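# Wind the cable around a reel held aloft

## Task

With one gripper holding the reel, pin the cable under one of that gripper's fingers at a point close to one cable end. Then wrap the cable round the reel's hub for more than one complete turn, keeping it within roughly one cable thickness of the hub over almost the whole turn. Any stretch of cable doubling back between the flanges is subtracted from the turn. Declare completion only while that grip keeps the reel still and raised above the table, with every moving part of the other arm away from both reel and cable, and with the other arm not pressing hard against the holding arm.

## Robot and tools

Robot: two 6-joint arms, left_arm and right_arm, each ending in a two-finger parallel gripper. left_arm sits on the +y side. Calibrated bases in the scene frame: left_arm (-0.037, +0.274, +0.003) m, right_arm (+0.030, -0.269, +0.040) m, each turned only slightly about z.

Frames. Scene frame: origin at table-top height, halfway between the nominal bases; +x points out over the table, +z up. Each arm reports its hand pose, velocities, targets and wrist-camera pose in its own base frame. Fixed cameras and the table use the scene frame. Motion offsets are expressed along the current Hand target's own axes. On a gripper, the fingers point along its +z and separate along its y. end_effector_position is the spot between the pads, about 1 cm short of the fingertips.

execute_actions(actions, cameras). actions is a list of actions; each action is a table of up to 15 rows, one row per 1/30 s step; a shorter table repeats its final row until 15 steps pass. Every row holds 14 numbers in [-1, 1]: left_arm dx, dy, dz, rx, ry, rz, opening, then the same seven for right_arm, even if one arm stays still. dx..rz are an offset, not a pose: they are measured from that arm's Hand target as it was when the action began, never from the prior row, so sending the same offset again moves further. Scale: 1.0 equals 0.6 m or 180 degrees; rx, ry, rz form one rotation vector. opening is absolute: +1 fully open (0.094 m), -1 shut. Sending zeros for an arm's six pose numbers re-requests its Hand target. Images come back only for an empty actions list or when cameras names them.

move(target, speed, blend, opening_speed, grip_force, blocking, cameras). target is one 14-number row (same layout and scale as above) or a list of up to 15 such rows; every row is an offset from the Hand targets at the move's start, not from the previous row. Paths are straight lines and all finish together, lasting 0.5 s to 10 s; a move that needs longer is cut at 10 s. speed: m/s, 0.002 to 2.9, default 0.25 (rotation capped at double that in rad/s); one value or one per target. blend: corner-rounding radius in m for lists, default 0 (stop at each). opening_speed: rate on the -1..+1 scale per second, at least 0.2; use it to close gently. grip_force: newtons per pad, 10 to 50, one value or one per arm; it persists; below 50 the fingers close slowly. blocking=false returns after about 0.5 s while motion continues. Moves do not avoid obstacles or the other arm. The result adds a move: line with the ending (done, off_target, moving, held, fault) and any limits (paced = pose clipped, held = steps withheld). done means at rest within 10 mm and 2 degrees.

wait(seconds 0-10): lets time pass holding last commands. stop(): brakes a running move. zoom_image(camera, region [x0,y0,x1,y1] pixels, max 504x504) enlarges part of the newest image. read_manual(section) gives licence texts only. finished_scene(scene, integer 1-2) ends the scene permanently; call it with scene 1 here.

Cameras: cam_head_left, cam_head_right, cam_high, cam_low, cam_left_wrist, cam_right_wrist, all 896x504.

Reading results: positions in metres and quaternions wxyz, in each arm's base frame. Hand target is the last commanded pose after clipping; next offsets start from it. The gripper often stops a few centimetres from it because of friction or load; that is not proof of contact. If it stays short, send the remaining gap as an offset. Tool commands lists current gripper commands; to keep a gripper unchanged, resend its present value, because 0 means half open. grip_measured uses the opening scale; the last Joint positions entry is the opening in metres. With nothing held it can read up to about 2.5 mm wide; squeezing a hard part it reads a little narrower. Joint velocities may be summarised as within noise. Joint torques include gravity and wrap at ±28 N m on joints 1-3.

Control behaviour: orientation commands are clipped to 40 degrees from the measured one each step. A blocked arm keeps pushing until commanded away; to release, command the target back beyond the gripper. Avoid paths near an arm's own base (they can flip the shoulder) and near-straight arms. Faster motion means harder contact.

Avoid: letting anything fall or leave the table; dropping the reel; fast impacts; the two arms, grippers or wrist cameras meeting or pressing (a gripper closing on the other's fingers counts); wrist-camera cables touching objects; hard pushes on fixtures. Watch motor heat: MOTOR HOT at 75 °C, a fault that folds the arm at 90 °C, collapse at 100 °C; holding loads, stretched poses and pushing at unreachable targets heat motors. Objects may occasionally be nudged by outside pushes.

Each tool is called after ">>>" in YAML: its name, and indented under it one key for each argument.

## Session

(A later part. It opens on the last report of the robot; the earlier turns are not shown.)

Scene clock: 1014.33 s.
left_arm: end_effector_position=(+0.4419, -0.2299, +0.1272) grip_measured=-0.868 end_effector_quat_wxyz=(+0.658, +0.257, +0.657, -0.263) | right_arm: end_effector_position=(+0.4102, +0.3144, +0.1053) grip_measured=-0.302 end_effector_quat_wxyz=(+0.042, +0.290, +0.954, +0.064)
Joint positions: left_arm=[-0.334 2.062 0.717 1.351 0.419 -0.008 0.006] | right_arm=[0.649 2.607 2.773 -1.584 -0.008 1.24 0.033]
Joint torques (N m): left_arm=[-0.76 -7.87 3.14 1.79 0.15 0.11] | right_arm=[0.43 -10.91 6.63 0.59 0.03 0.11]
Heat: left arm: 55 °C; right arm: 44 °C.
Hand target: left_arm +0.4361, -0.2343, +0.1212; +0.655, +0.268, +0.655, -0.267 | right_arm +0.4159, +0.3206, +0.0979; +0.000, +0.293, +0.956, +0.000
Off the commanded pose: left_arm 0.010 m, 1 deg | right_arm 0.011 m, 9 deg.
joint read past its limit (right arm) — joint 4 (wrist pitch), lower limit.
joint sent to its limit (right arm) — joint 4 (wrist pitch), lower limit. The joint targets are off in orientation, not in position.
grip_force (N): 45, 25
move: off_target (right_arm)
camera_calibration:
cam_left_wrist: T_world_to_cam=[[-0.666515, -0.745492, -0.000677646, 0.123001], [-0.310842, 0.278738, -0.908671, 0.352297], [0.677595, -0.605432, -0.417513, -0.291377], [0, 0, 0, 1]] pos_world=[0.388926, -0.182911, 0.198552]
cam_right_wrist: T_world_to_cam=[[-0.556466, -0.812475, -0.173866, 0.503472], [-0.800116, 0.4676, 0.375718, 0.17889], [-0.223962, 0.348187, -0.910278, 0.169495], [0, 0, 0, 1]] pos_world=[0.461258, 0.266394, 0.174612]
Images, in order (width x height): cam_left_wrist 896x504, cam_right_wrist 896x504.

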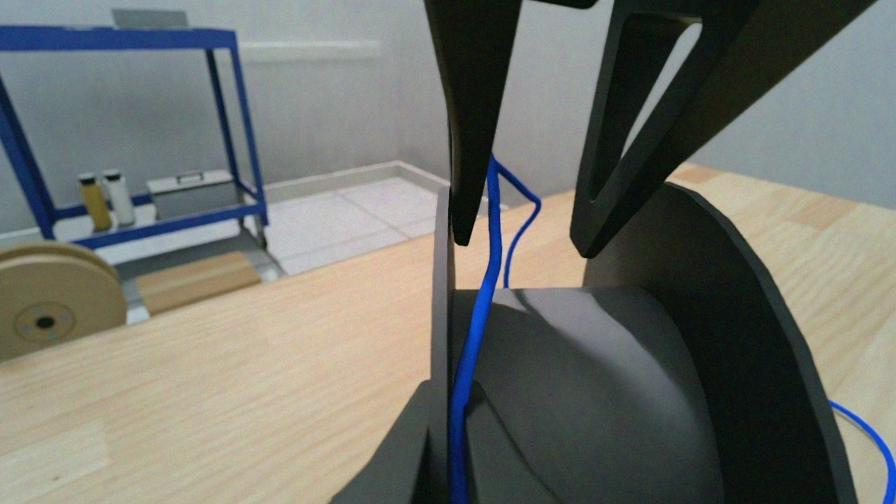

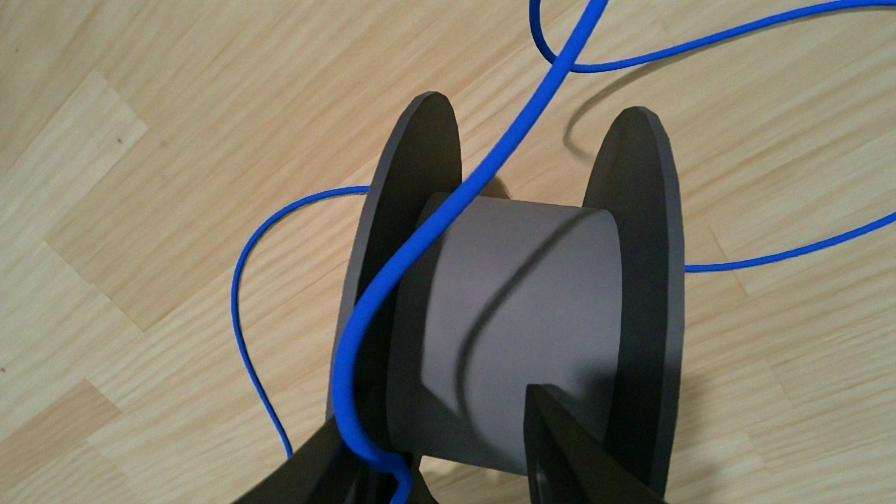

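>>> move:
  target:
    - [0,0,0,0,0,0,-1,0,0,-0.17,0,0,0,-0.2]
    - [0,0,0,0,0,0,-1,0.05,-0.17,-0.17,0,0,0,-0.2]
  speed: 0.12
  cameras: ["cam_left_wrist","cam_right_wrist","cam_head_left","cam_head_right"]

Scene clock: 1044.67 s.
left_arm: end_effector_position=(+0.4422, -0.2297, +0.1273) grip_measured=-0.868 end_effector_quat_wxyz=(+0.659, +0.257, +0.657, -0.262) | right_arm: end_effector_position=(+0.3347, +0.2571, +0.1778) grip_measured=-0.201 end_effector_quat_wxyz=(+0.026, +0.291, +0.955, +0.043)
Joint positions: left_arm=[-0.334 2.062 0.717 1.352 0.417 -0.008 0.006] | right_arm=[0.649 2.125 2.225 -1.569 -0.008 1.24 0.038]
Joint torques (N m): left_arm=[-0.76 -7.87 3.14 1.79 0.17 0.11] | right_arm=[-0.39 -14.94 4.98 0.32 0 0]
Heat: left arm: 54 °C; right arm: 44 °C.
Hand target: left_arm +0.4361, -0.2343, +0.1212; +0.655, +0.268, +0.655, -0.267 | right_arm +0.3340, +0.2529, +0.1999; -0.001, +0.293, +0.956, +0.000
Off the commanded pose: left_arm 0.010 m, 1 deg | right_arm 0.023 m, 6 deg.
joint read past its limit (right arm) — joint 4 (wrist pitch), lower limit.
joint sent to its limit (right arm) — joint 4 (wrist pitch), lower limit. The joint targets are off in orientation, not in position.
grip_force (N): 45, 25
move: off_target (right_arm)
camera_calibration:
cam_left_wrist: T_world_to_cam=[[-0.665065, -0.746785, -0.000993704, 0.122395], [-0.310734, 0.27794, -0.908952, 0.352256], [0.679067, -0.604204, -0.4169, -0.291815], [0, 0, 0, 1]] pos_world=[0.389021, -0.182819, 0.198648]
cam_right_wrist: T_world_to_cam=[[-0.562894, -0.816949, -0.125476, 0.422193], [-0.784146, 0.479851, 0.393519, 0.106403], [-0.261275, 0.319901, -0.910713, 0.258379], [0, 0, 0, 1]] pos_world=[0.388594, 0.211197, 0.246413]
Images, in order (width x height): cam_head_left 896x504, cam_head_right 896x504, cam_left_wrist 896x504, cam_right_wrist 896x504.

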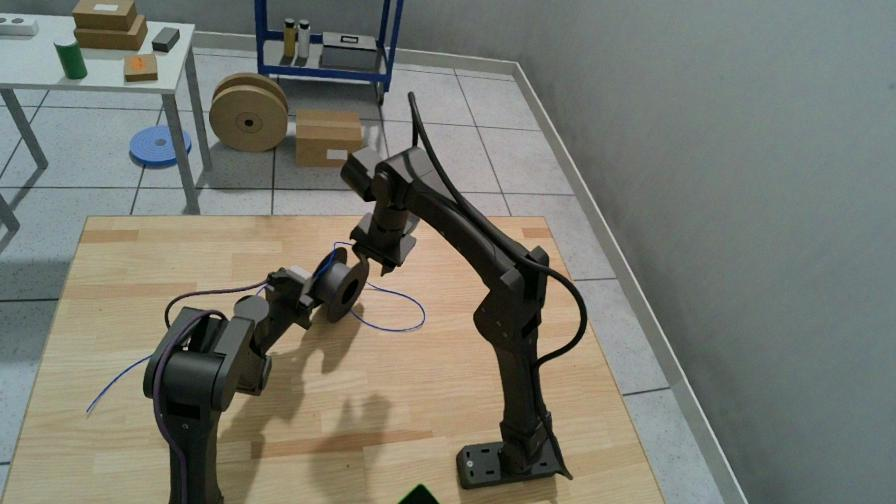

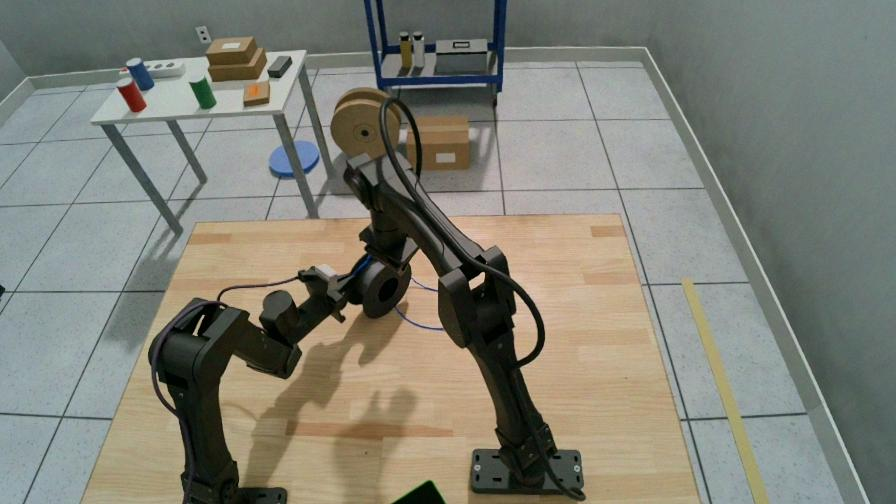

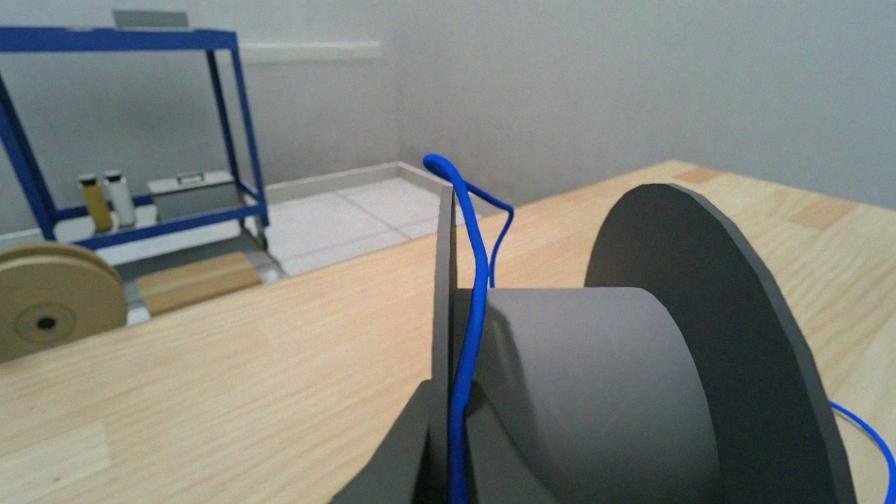

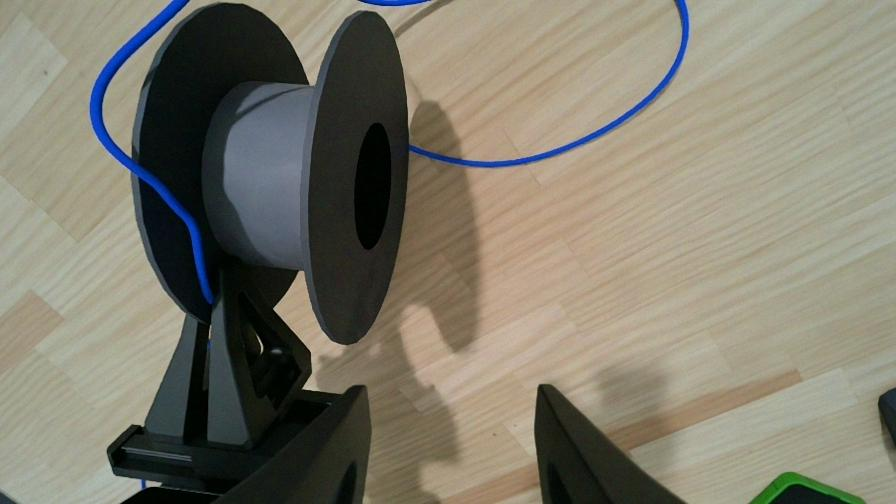

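>>> move:
  target:
    - [0,0,0,0,0,0,-1,0.02,-0.2,0,0,0,0,0]
    - [-0.13,0,0,0,0,0,-1,0.02,-0.2,0,0,0,0,0]
    - [-0.4,0,0,0,0,0,-1,0.02,-0.2,0,0,0,0,0]
  speed: 0.12
  blend: [0.02,0.03,0]
  cameras: ["all"]

Scene clock: 1057.30 s.
left_arm: end_effector_position=(+0.4409, -0.2320, +0.3083) grip_measured=-0.868 end_effector_quat_wxyz=(+0.609, +0.260, +0.701, -0.265) | right_arm: end_effector_position=(+0.2583, +0.1651, +0.1893) grip_measured=-0.001 end_effector_quat_wxyz=(+0.000, +0.294, +0.956, +0.006)
Joint positions: left_arm=[-0.337 1.539 1.125 0.284 0.425 -0.001 0.006] | right_arm=[0.561 1.721 1.722 -1.563 -0.008 1.158 0.047]
Joint torques (N m): left_arm=[-0.58 -11.34 11.07 2.06 0.11 0.04] | right_arm=[-0.58 -10.15 5.01 0.04 0 -0.07]
Heat: left arm: 55 °C; right arm: 45 °C.
Hand target: left_arm +0.4359, -0.2347, +0.3610; +0.655, +0.268, +0.655, -0.267 | right_arm +0.2570, +0.1602, +0.2001; +0.000, +0.293, +0.956, +0.000
Off the commanded pose: left_arm 0.053 m, 8 deg | right_arm 0.012 m, 1 deg.
joint read past its limit (right arm) — joint 4 (wrist pitch), lower limit.
joint sent to its limit (right arm) — joint 4 (wrist pitch), lower limit. The joint targets are off in orientation, not in position.
grip_force (N): 45, 25
move: off_target (left_arm, right_arm)
camera_calibration:
cam_left_wrist: T_world_to_cam=[[-0.670467, -0.740533, 0.0456693, 0.109424], [-0.416882, 0.32509, -0.848838, 0.556114], [0.613746, -0.588157, -0.526676, -0.150458], [0, 0, 0, 1]] pos_world=[0.397541, -0.188248, 0.387811]
cam_right_wrist: T_world_to_cam=[[-0.573602, -0.818245, -0.0381688, 0.291954], [-0.751521, 0.507145, 0.421925, 0.0678285], [-0.325881, 0.270701, -0.905827, 0.30223], [0, 0, 0, 1]] pos_world=[0.316931, 0.122677, 0.256293]

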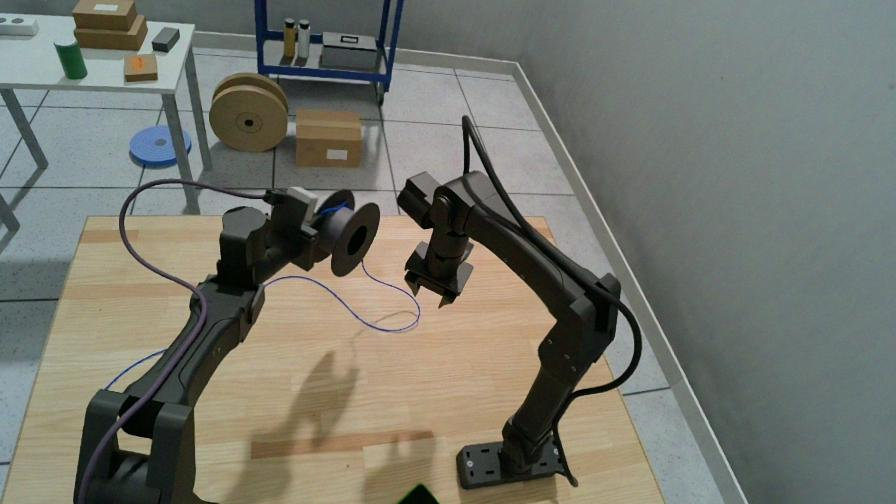

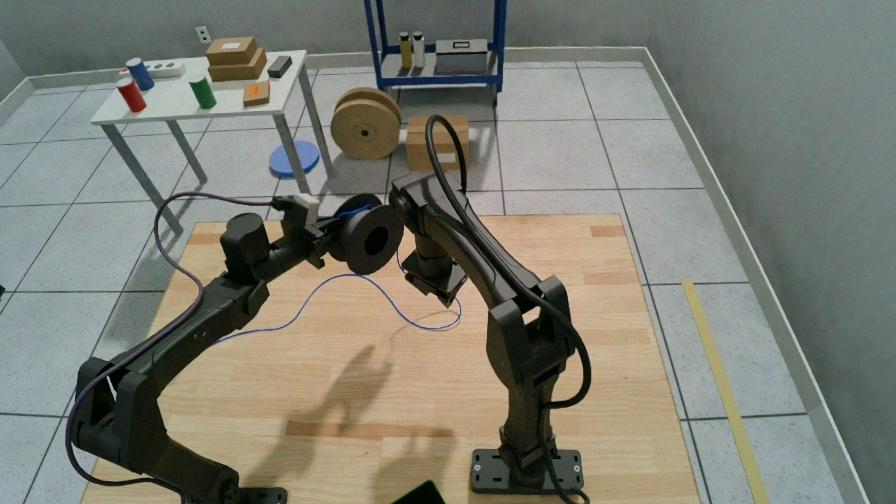

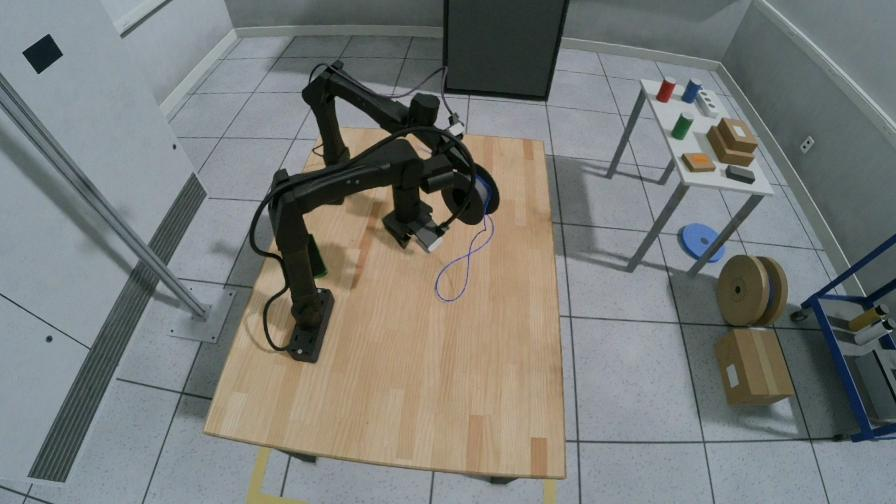

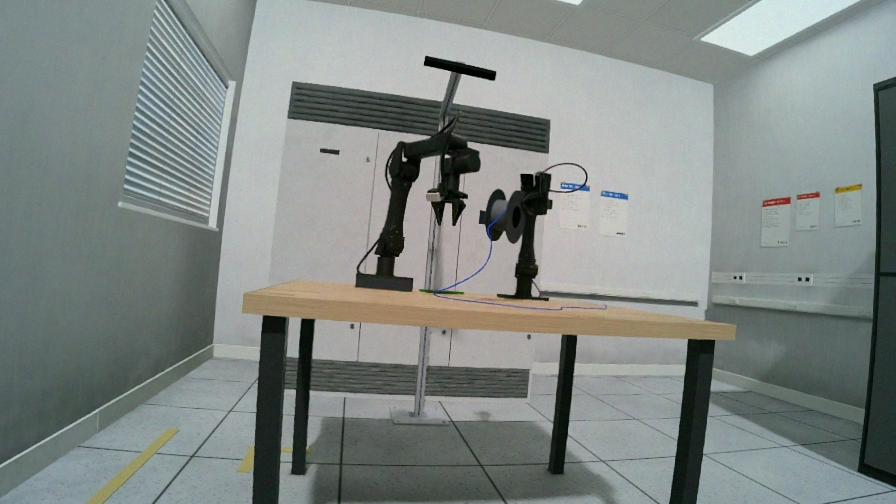

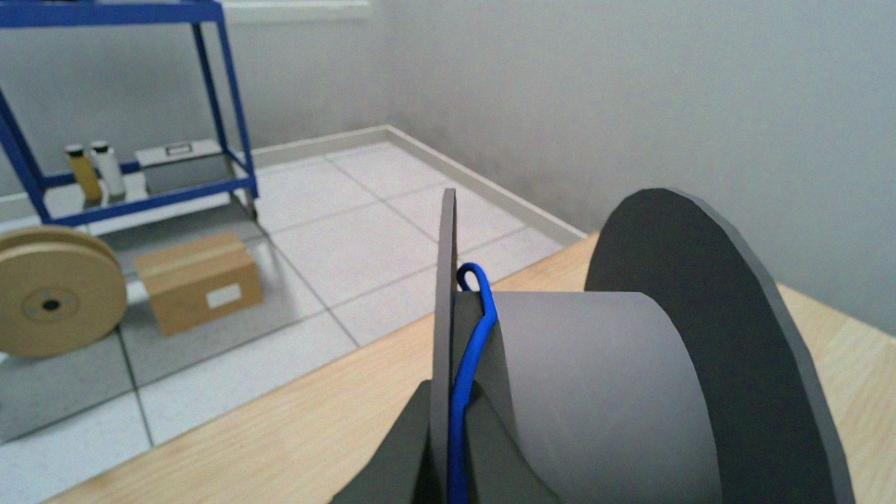

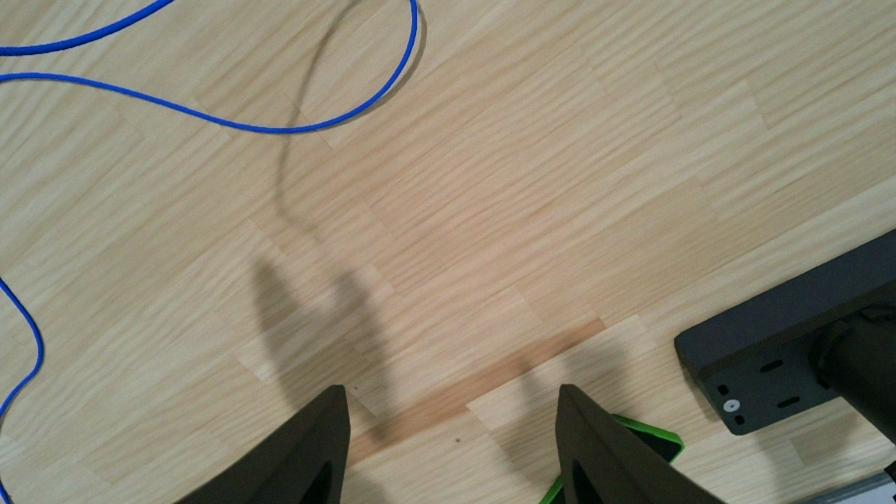

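>>> move:
  target: [0,-0.025,-0.011,-0.087,0,0,-1,0,0,0,0,0,0,0]
  speed: 0.12
  cameras: ["all"]

Scene clock: 1103.13 s.
left_arm: end_effector_position=(+0.4284, -0.2463, +0.3271) grip_measured=-0.868 end_effector_quat_wxyz=(+0.650, +0.188, +0.716, -0.169) | right_arm: end_effector_position=(+0.2583, +0.1651, +0.1893) grip_measured=-0.001 end_effector_quat_wxyz=(+0.000, +0.294, +0.956, +0.006)
Joint positions: left_arm=[-0.531 1.473 1.113 0.263 -0.02 -0.001 0.006] | right_arm=[0.561 1.721 1.722 -1.563 -0.008 1.158 0.047]
Joint torques (N m): left_arm=[-0.34 -11.32 6.93 2.19 -0.12 0] | right_arm=[-0.58 -10.14 5 0.01 0.04 -0.06]
Heat: left arm: 56 °C; right arm: 44 °C.
Hand target: left_arm +0.4206, -0.2408, +0.3611; +0.685, +0.176, +0.685, -0.175 | right_arm +0.2570, +0.1602, +0.2001; +0.000, +0.293, +0.956, +0.000
Off the commanded pose: left_arm 0.035 m, 6 deg | right_arm 0.012 m, 1 deg.
joint read past its limit (right arm) — joint 4 (wrist pitch), lower limit.
joint sent to its limit (right arm) — joint 4 (wrist pitch), lower limit. The joint targets are off in orientation, not in position.
grip_force (N): 45, 25
move: off_target (left_arm, right_arm)
camera_calibration:
cam_left_wrist: T_world_to_cam=[[-0.469223, -0.883021, -0.0101519, -0.0134564], [-0.443776, 0.245723, -0.861791, 0.567743], [0.763474, -0.399867, -0.507162, -0.165461], [0, 0, 0, 1]] pos_world=[0.371961, -0.217552, 0.405224]
cam_right_wrist: T_world_to_cam=[[-0.573602, -0.818245, -0.0381688, 0.291954], [-0.751521, 0.507145, 0.421925, 0.0678285], [-0.325881, 0.270701, -0.905827, 0.30223], [0, 0, 0, 1]] pos_world=[0.316931, 0.122677, 0.256293]

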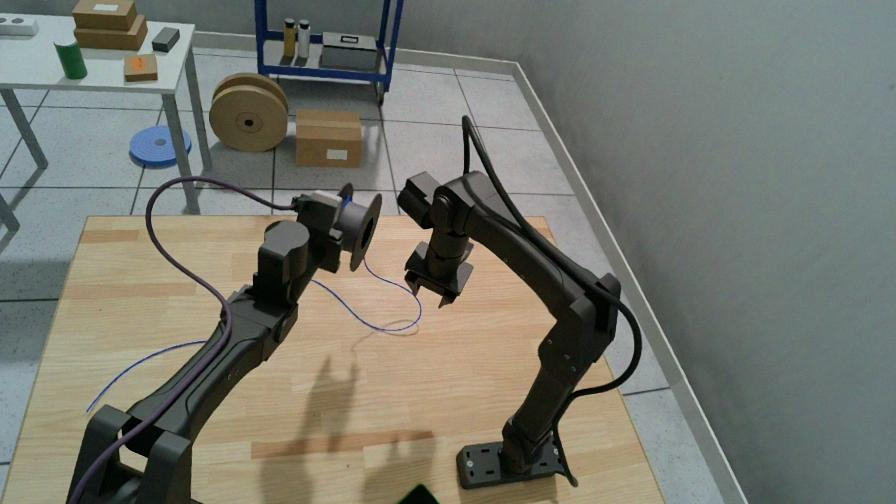

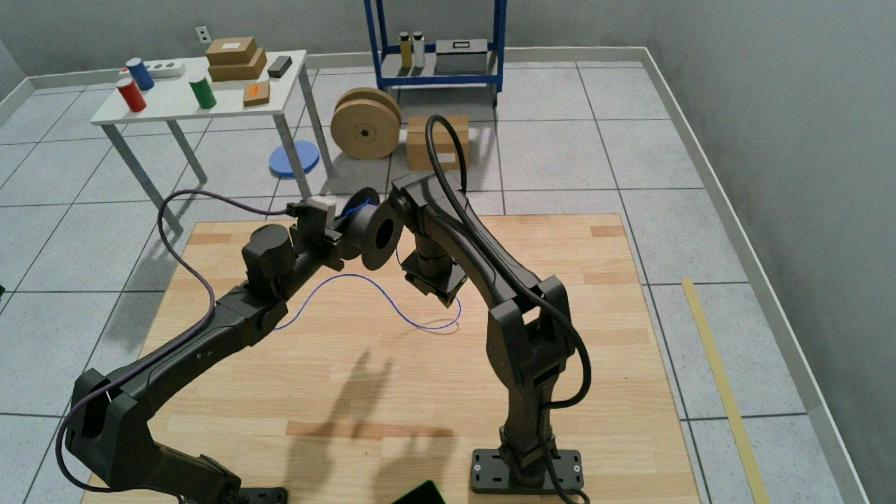

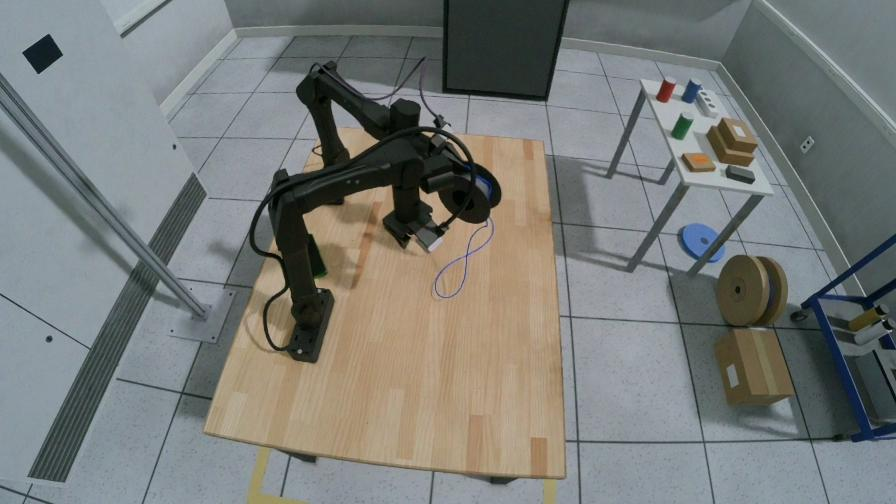

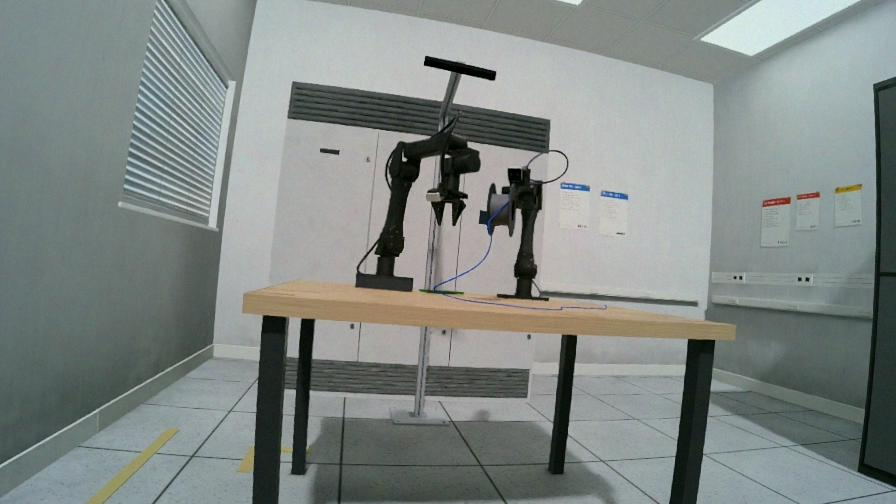

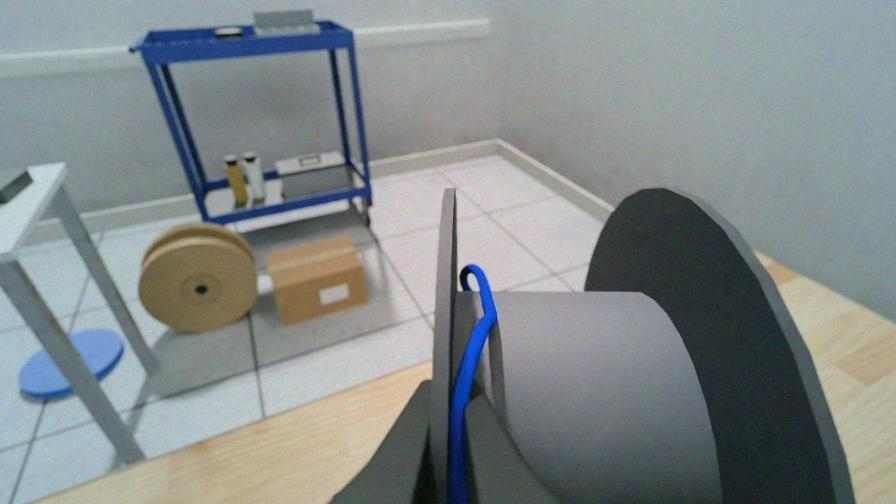

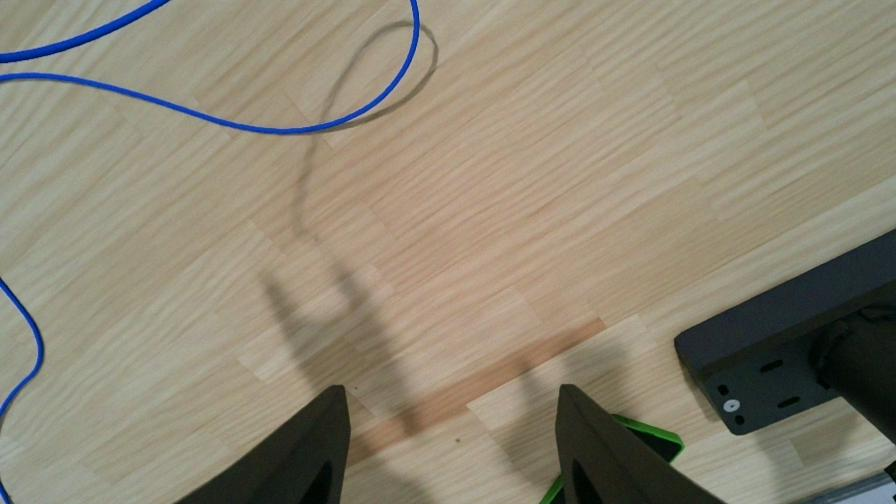

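>>> move:
  target:
    - [0,0.067,0,0,0,0,-1,0,0,0,0,0,0,0]
    - [0,0.067,0,0,0,0,-1,-0.0905,0.0714,0.183,0,0,-0.689,-0.2]
  speed: 0.2
  cameras: ["all"]

Scene clock: 1162.30 s.
left_arm: end_effector_position=(+0.4483, -0.2067, +0.3271) grip_measured=-0.868 end_effector_quat_wxyz=(+0.651, +0.179, +0.718, -0.166) | right_arm: end_effector_position=(+0.3232, +0.1672, +0.0980) grip_measured=-0.199 end_effector_quat_wxyz=(-0.005, +0.706, -0.709, +0.001)
Joint positions: left_arm=[-0.4 1.473 1.113 0.262 0.095 0.003 0.006] | right_arm=[0.474 1.919 1.606 -1.248 -0.001 -1.093 0.038]
Joint torques (N m): left_arm=[-0.29 -10.84 7.27 2.2 0.06 -0.03] | right_arm=[-0.69 -7.3 5.09 0.19 -0.03 -0.09]
Heat: left arm: 60 °C; right arm: 43 °C.
Hand target: left_arm +0.4399, -0.2055, +0.3612; +0.685, +0.176, +0.685, -0.175 | right_arm +0.3257, +0.1652, +0.0902; +0.001, +0.707, -0.707, +0.000
Off the commanded pose: left_arm 0.035 m, 6 deg | right_arm 0.008 m, 1 deg.
grip_force (N): 45, 25
move: off_target (left_arm)
camera_calibration:
cam_left_wrist: T_world_to_cam=[[-0.453925, -0.891034, -0.00323847, 0.0201098], [-0.450756, 0.232763, -0.861766, 0.567287], [0.768617, -0.389717, -0.507296, -0.164991], [0, 0, 0, 1]] pos_world=[0.391651, -0.178425, 0.405234]
cam_right_wrist: T_world_to_cam=[[0.999662, -0.0182242, -0.0185401, -0.316796], [-0.00893429, -0.910547, 0.413309, 0.151931], [-0.0244138, -0.413003, -0.910402, 0.257437], [0, 0, 0, 1]] pos_world=[0.324331, 0.238889, 0.165703]

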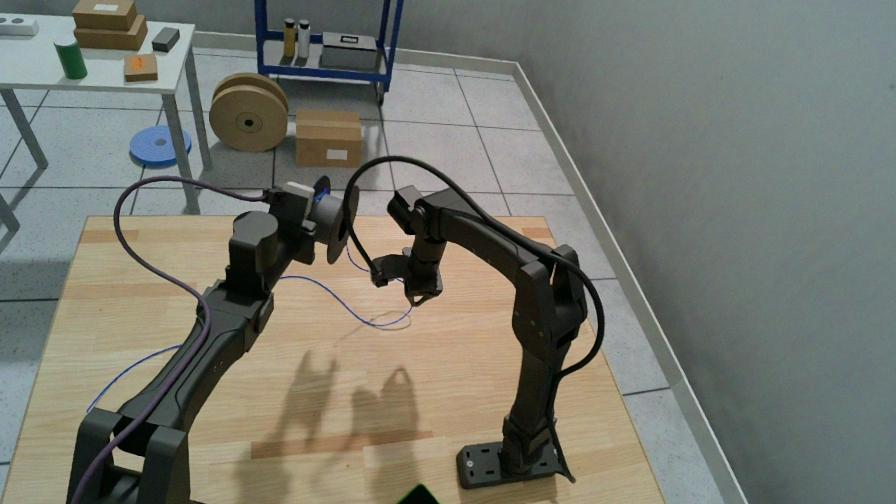

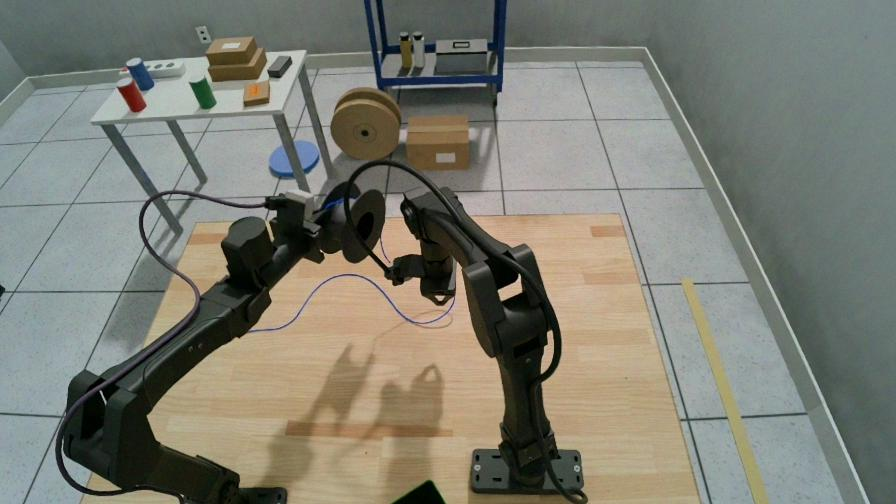

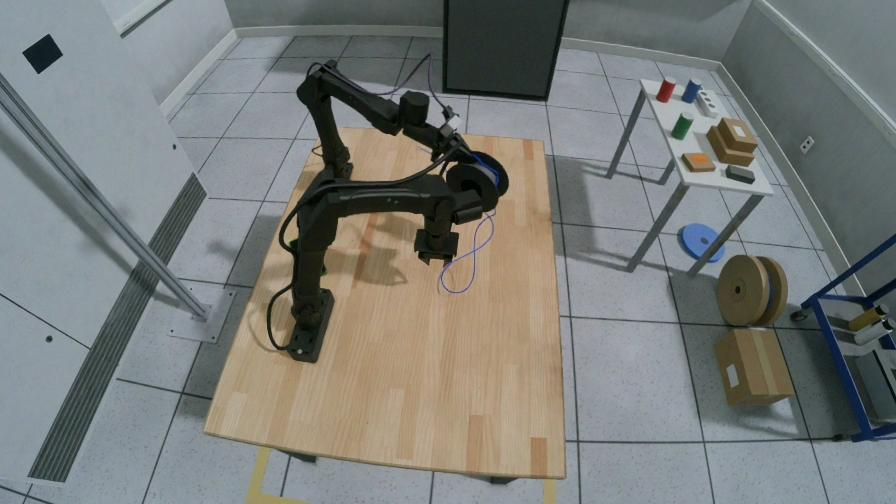

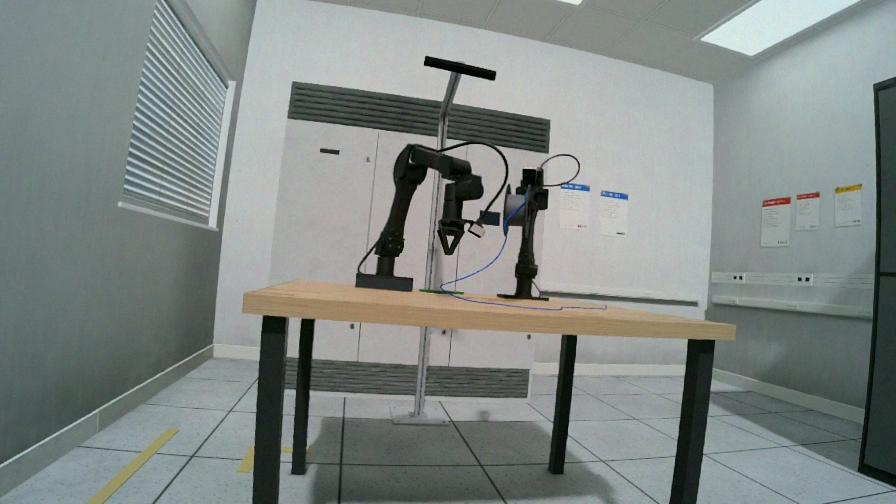

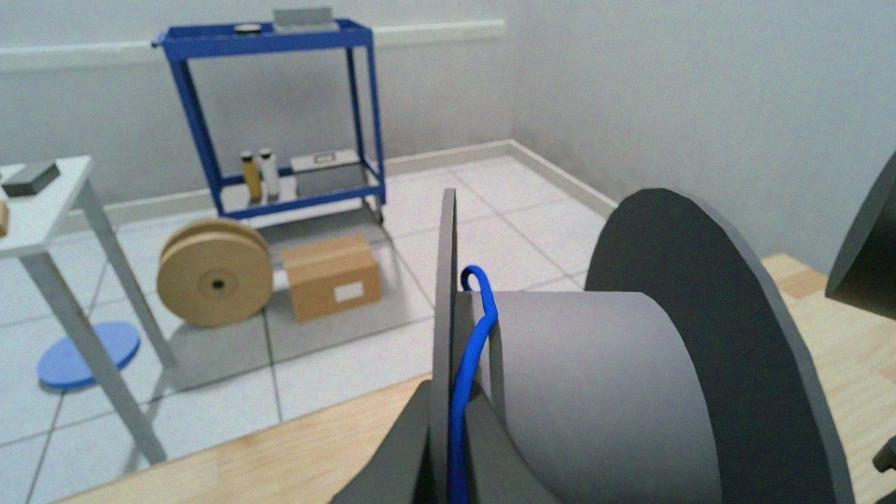

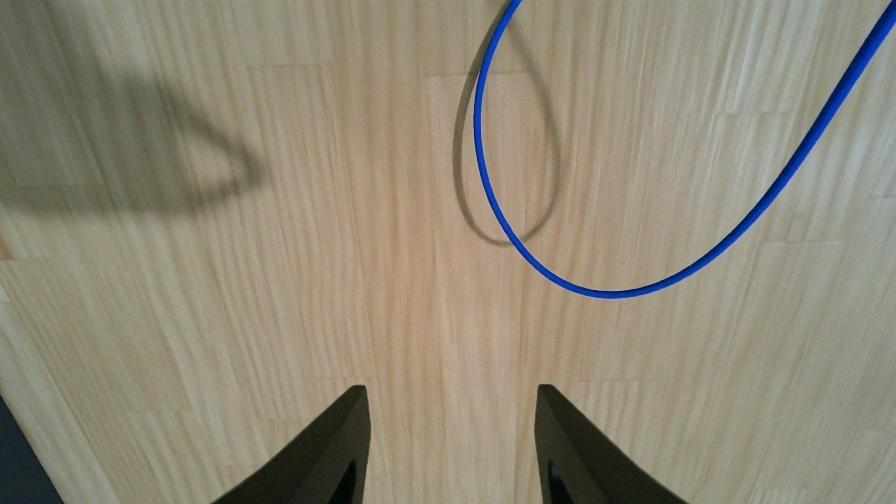

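>>> move:
  target: [0,0,0,0,0,0,-1,-0.018,-0.0263,0.215,0,0,0,-0.2]
  speed: 0.12
  cameras: ["cam_right_wrist","cam_low"]

Scene clock: 1171.57 s.
left_arm: end_effector_position=(+0.4484, -0.2064, +0.3270) grip_measured=-0.868 end_effector_quat_wxyz=(+0.651, +0.179, +0.719, -0.166) | right_arm: end_effector_position=(+0.3413, +0.1761, -0.0305) grip_measured=-0.199 end_effector_quat_wxyz=(-0.003, +0.706, -0.709, +0.001)
Joint positions: left_arm=[-0.399 1.473 1.113 0.262 0.094 0.003 0.006] | right_arm=[0.474 2.136 1.394 -0.821 0.001 -1.093 0.038]
Joint torques (N m): left_arm=[-0.32 -10.84 7.25 2.2 0.06 -0.03] | right_arm=[-0.14 -8.16 4.85 0.2 -0.05 -0.03]
Heat: left arm: 60 °C; right arm: 43 °C.
Hand target: left_arm +0.4400, -0.2055, +0.3611; +0.685, +0.176, +0.685, -0.175 | right_arm +0.3415, +0.1759, -0.0388; +0.001, +0.707, -0.707, +0.000
Off the commanded pose: left_arm 0.035 m, 6 deg | right_arm 0.008 m, 1 deg.
grip_force (N): 45, 25
move: off_target (left_arm)
camera_calibration:
cam_right_wrist: T_world_to_cam=[[0.999626, -0.0182686, -0.0203614, -0.337125], [-0.00814138, -0.909272, 0.416122, 0.212891], [-0.026116, -0.4158, -0.909081, 0.1457], [0, 0, 0, 1]] pos_world=[0.342537, 0.247999, 0.0369998]
Images, in order (width x height): cam_low 896x504, cam_right_wrist 896x504.

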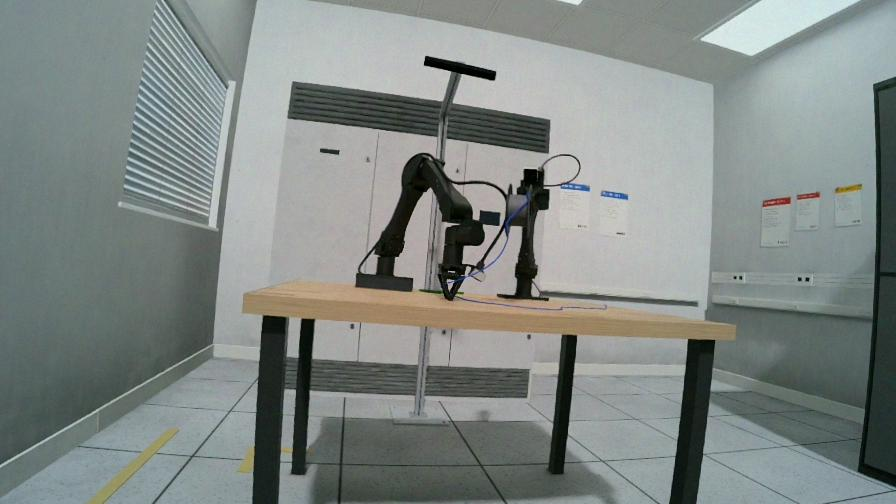

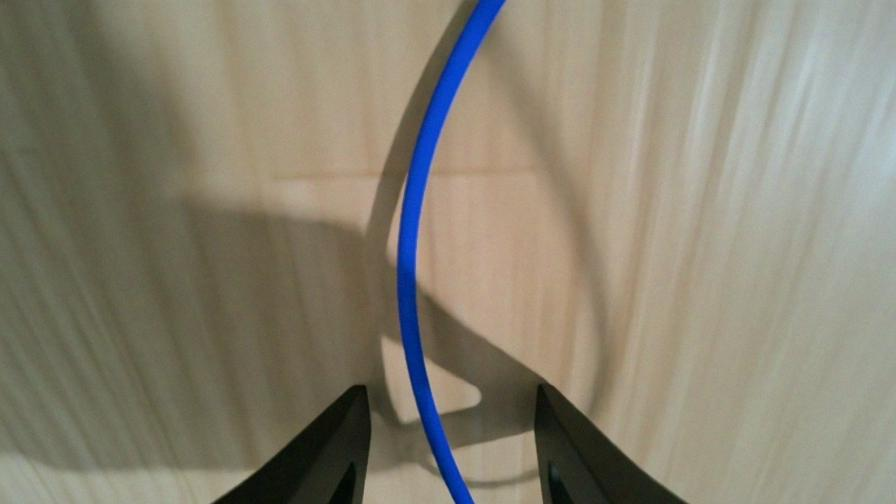

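>>> move:
  target: [0,0,0,0,0,0,-1,0,0,0,0,0,0,-1]
  opening_speed: 0.8
  cameras: ["cam_right_wrist"]

Scene clock: 1175.73 s.
left_arm: end_effector_position=(+0.4484, -0.2064, +0.3270) grip_measured=-0.868 end_effector_quat_wxyz=(+0.651, +0.179, +0.719, -0.166) | right_arm: end_effector_position=(+0.3415, +0.1761, -0.0305) grip_measured=-0.932 end_effector_quat_wxyz=(-0.003, +0.706, -0.709, +0.002)
Joint positions: left_arm=[-0.399 1.473 1.113 0.262 0.094 0.003 0.006] | right_arm=[0.474 2.136 1.394 -0.821 0.001 -1.093 0.003]
Joint torques (N m): left_arm=[-0.32 -10.82 7.25 2.2 0.06 -0.03] | right_arm=[-0.24 -8.06 5.03 0.22 -0.05 -0.04]
Heat: left arm: 60 °C; right arm: 43 °C.
Hand target: left_arm +0.4400, -0.2055, +0.3611; +0.685, +0.176, +0.685, -0.175 | right_arm +0.3414, +0.1759, -0.0388; +0.001, +0.707, -0.707, +0.000
Off the commanded pose: left_arm 0.035 m, 6 deg | right_arm 0.008 m, 1 deg.
grip_force (N): 45, 25
move: off_target (left_arm)
camera_calibration:
cam_right_wrist: T_world_to_cam=[[0.999635, -0.0182863, -0.019911, -0.337239], [-0.00833907, -0.909178, 0.416324, 0.21293], [-0.0257157, -0.416006, -0.908998, 0.145613], [0, 0, 0, 1]] pos_world=[0.342636, 0.248, 0.0369995]
Images, in order (width x height): cam_right_wrist 896x504.

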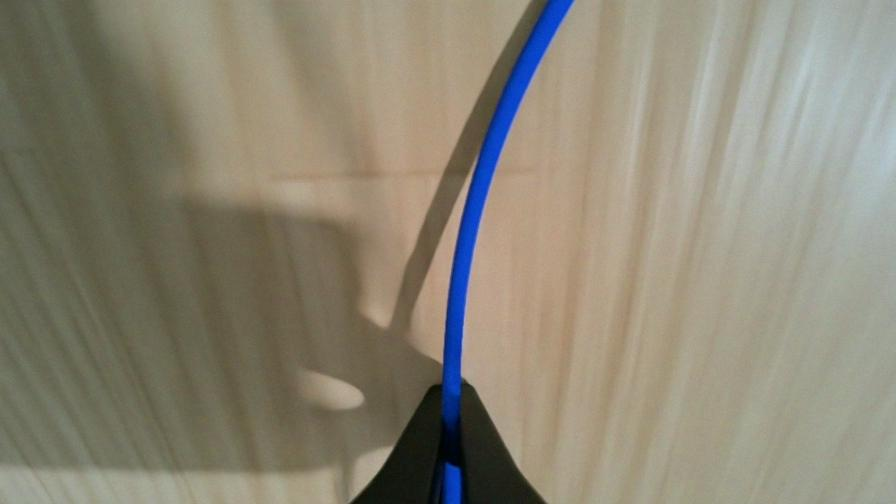

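>>> execute_actions:
  actions: []
  cameras: ["cam_head_left","cam_head_right"]

>>> zoom_image:
  camera: "cam_head_left"
  region: [260, 140, 440, 320]

>>> zoom_image:
  camera: "cam_head_right"
  region: [260, 140, 460, 340]

Scene clock: 1184.93 s.
left_arm: end_effector_position=(+0.4484, -0.2064, +0.3270) grip_measured=-0.868 end_effector_quat_wxyz=(+0.651, +0.179, +0.719, -0.166) | right_arm: end_effector_position=(+0.3415, +0.1761, -0.0305) grip_measured=-0.933 end_effector_quat_wxyz=(-0.003, +0.706, -0.709, +0.002)
Joint positions: left_arm=[-0.399 1.473 1.113 0.262 0.094 0.003 0.006] | right_arm=[0.474 2.136 1.394 -0.821 0.001 -1.093 0.003]
Joint velocities: within noise
Joint torques (N m): left_arm=[-0.32 -10.85 7.27 2.2 0.05 -0.03] | right_arm=[-0.06 -8.18 5.04 0.2 -0.05 -0.02]
Heat: left arm: 60 °C; right arm: 43 °C.
Hand target: left_arm +0.4400, -0.2055, +0.3611; +0.685, +0.176, +0.685, -0.175 | right_arm +0.3414, +0.1759, -0.0388; +0.001, +0.707, -0.707, +0.000
Tool commands: left_gripper/opening=-1.0 right_gripper/opening=-1.0
Off the commanded pose: left_arm 0.035 m, 6 deg | right_arm 0.008 m, 1 deg.
grip_force (N): 45, 25
Images, in order (width x height): cam_head_left 896x504, cam_head_right 896x504.

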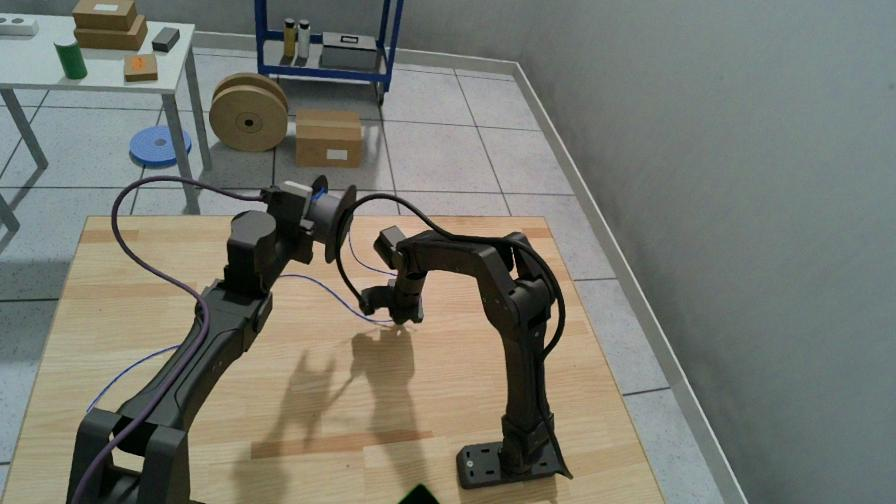

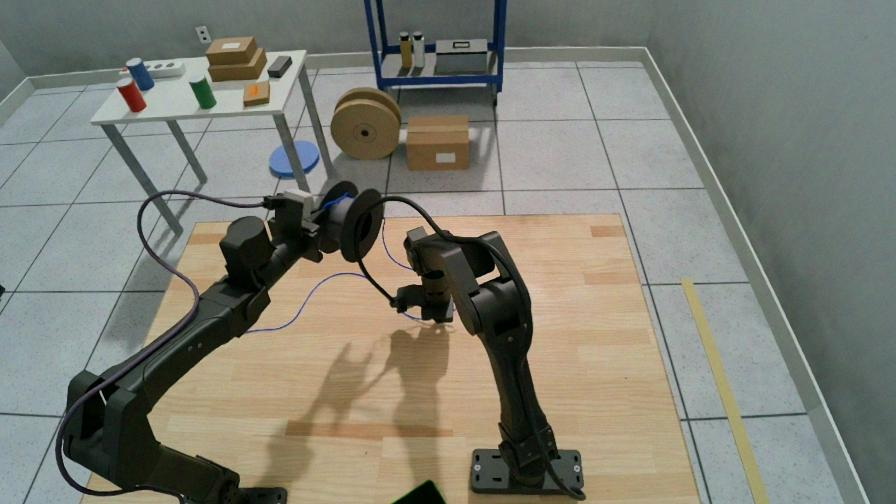

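Scaled by 2.800 from the camera's 896x504 image, which has a finer 1280x720 frame.

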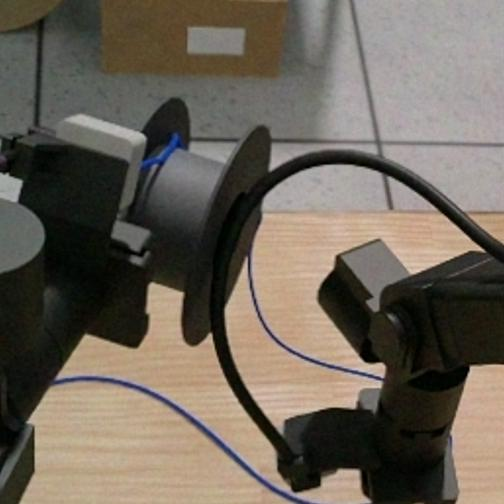

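Scaled by 2.520 from the camera's 896x504 image, which has a finer 1280x720 frame.

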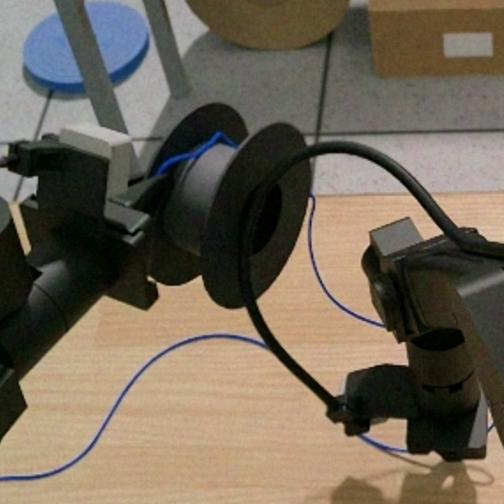

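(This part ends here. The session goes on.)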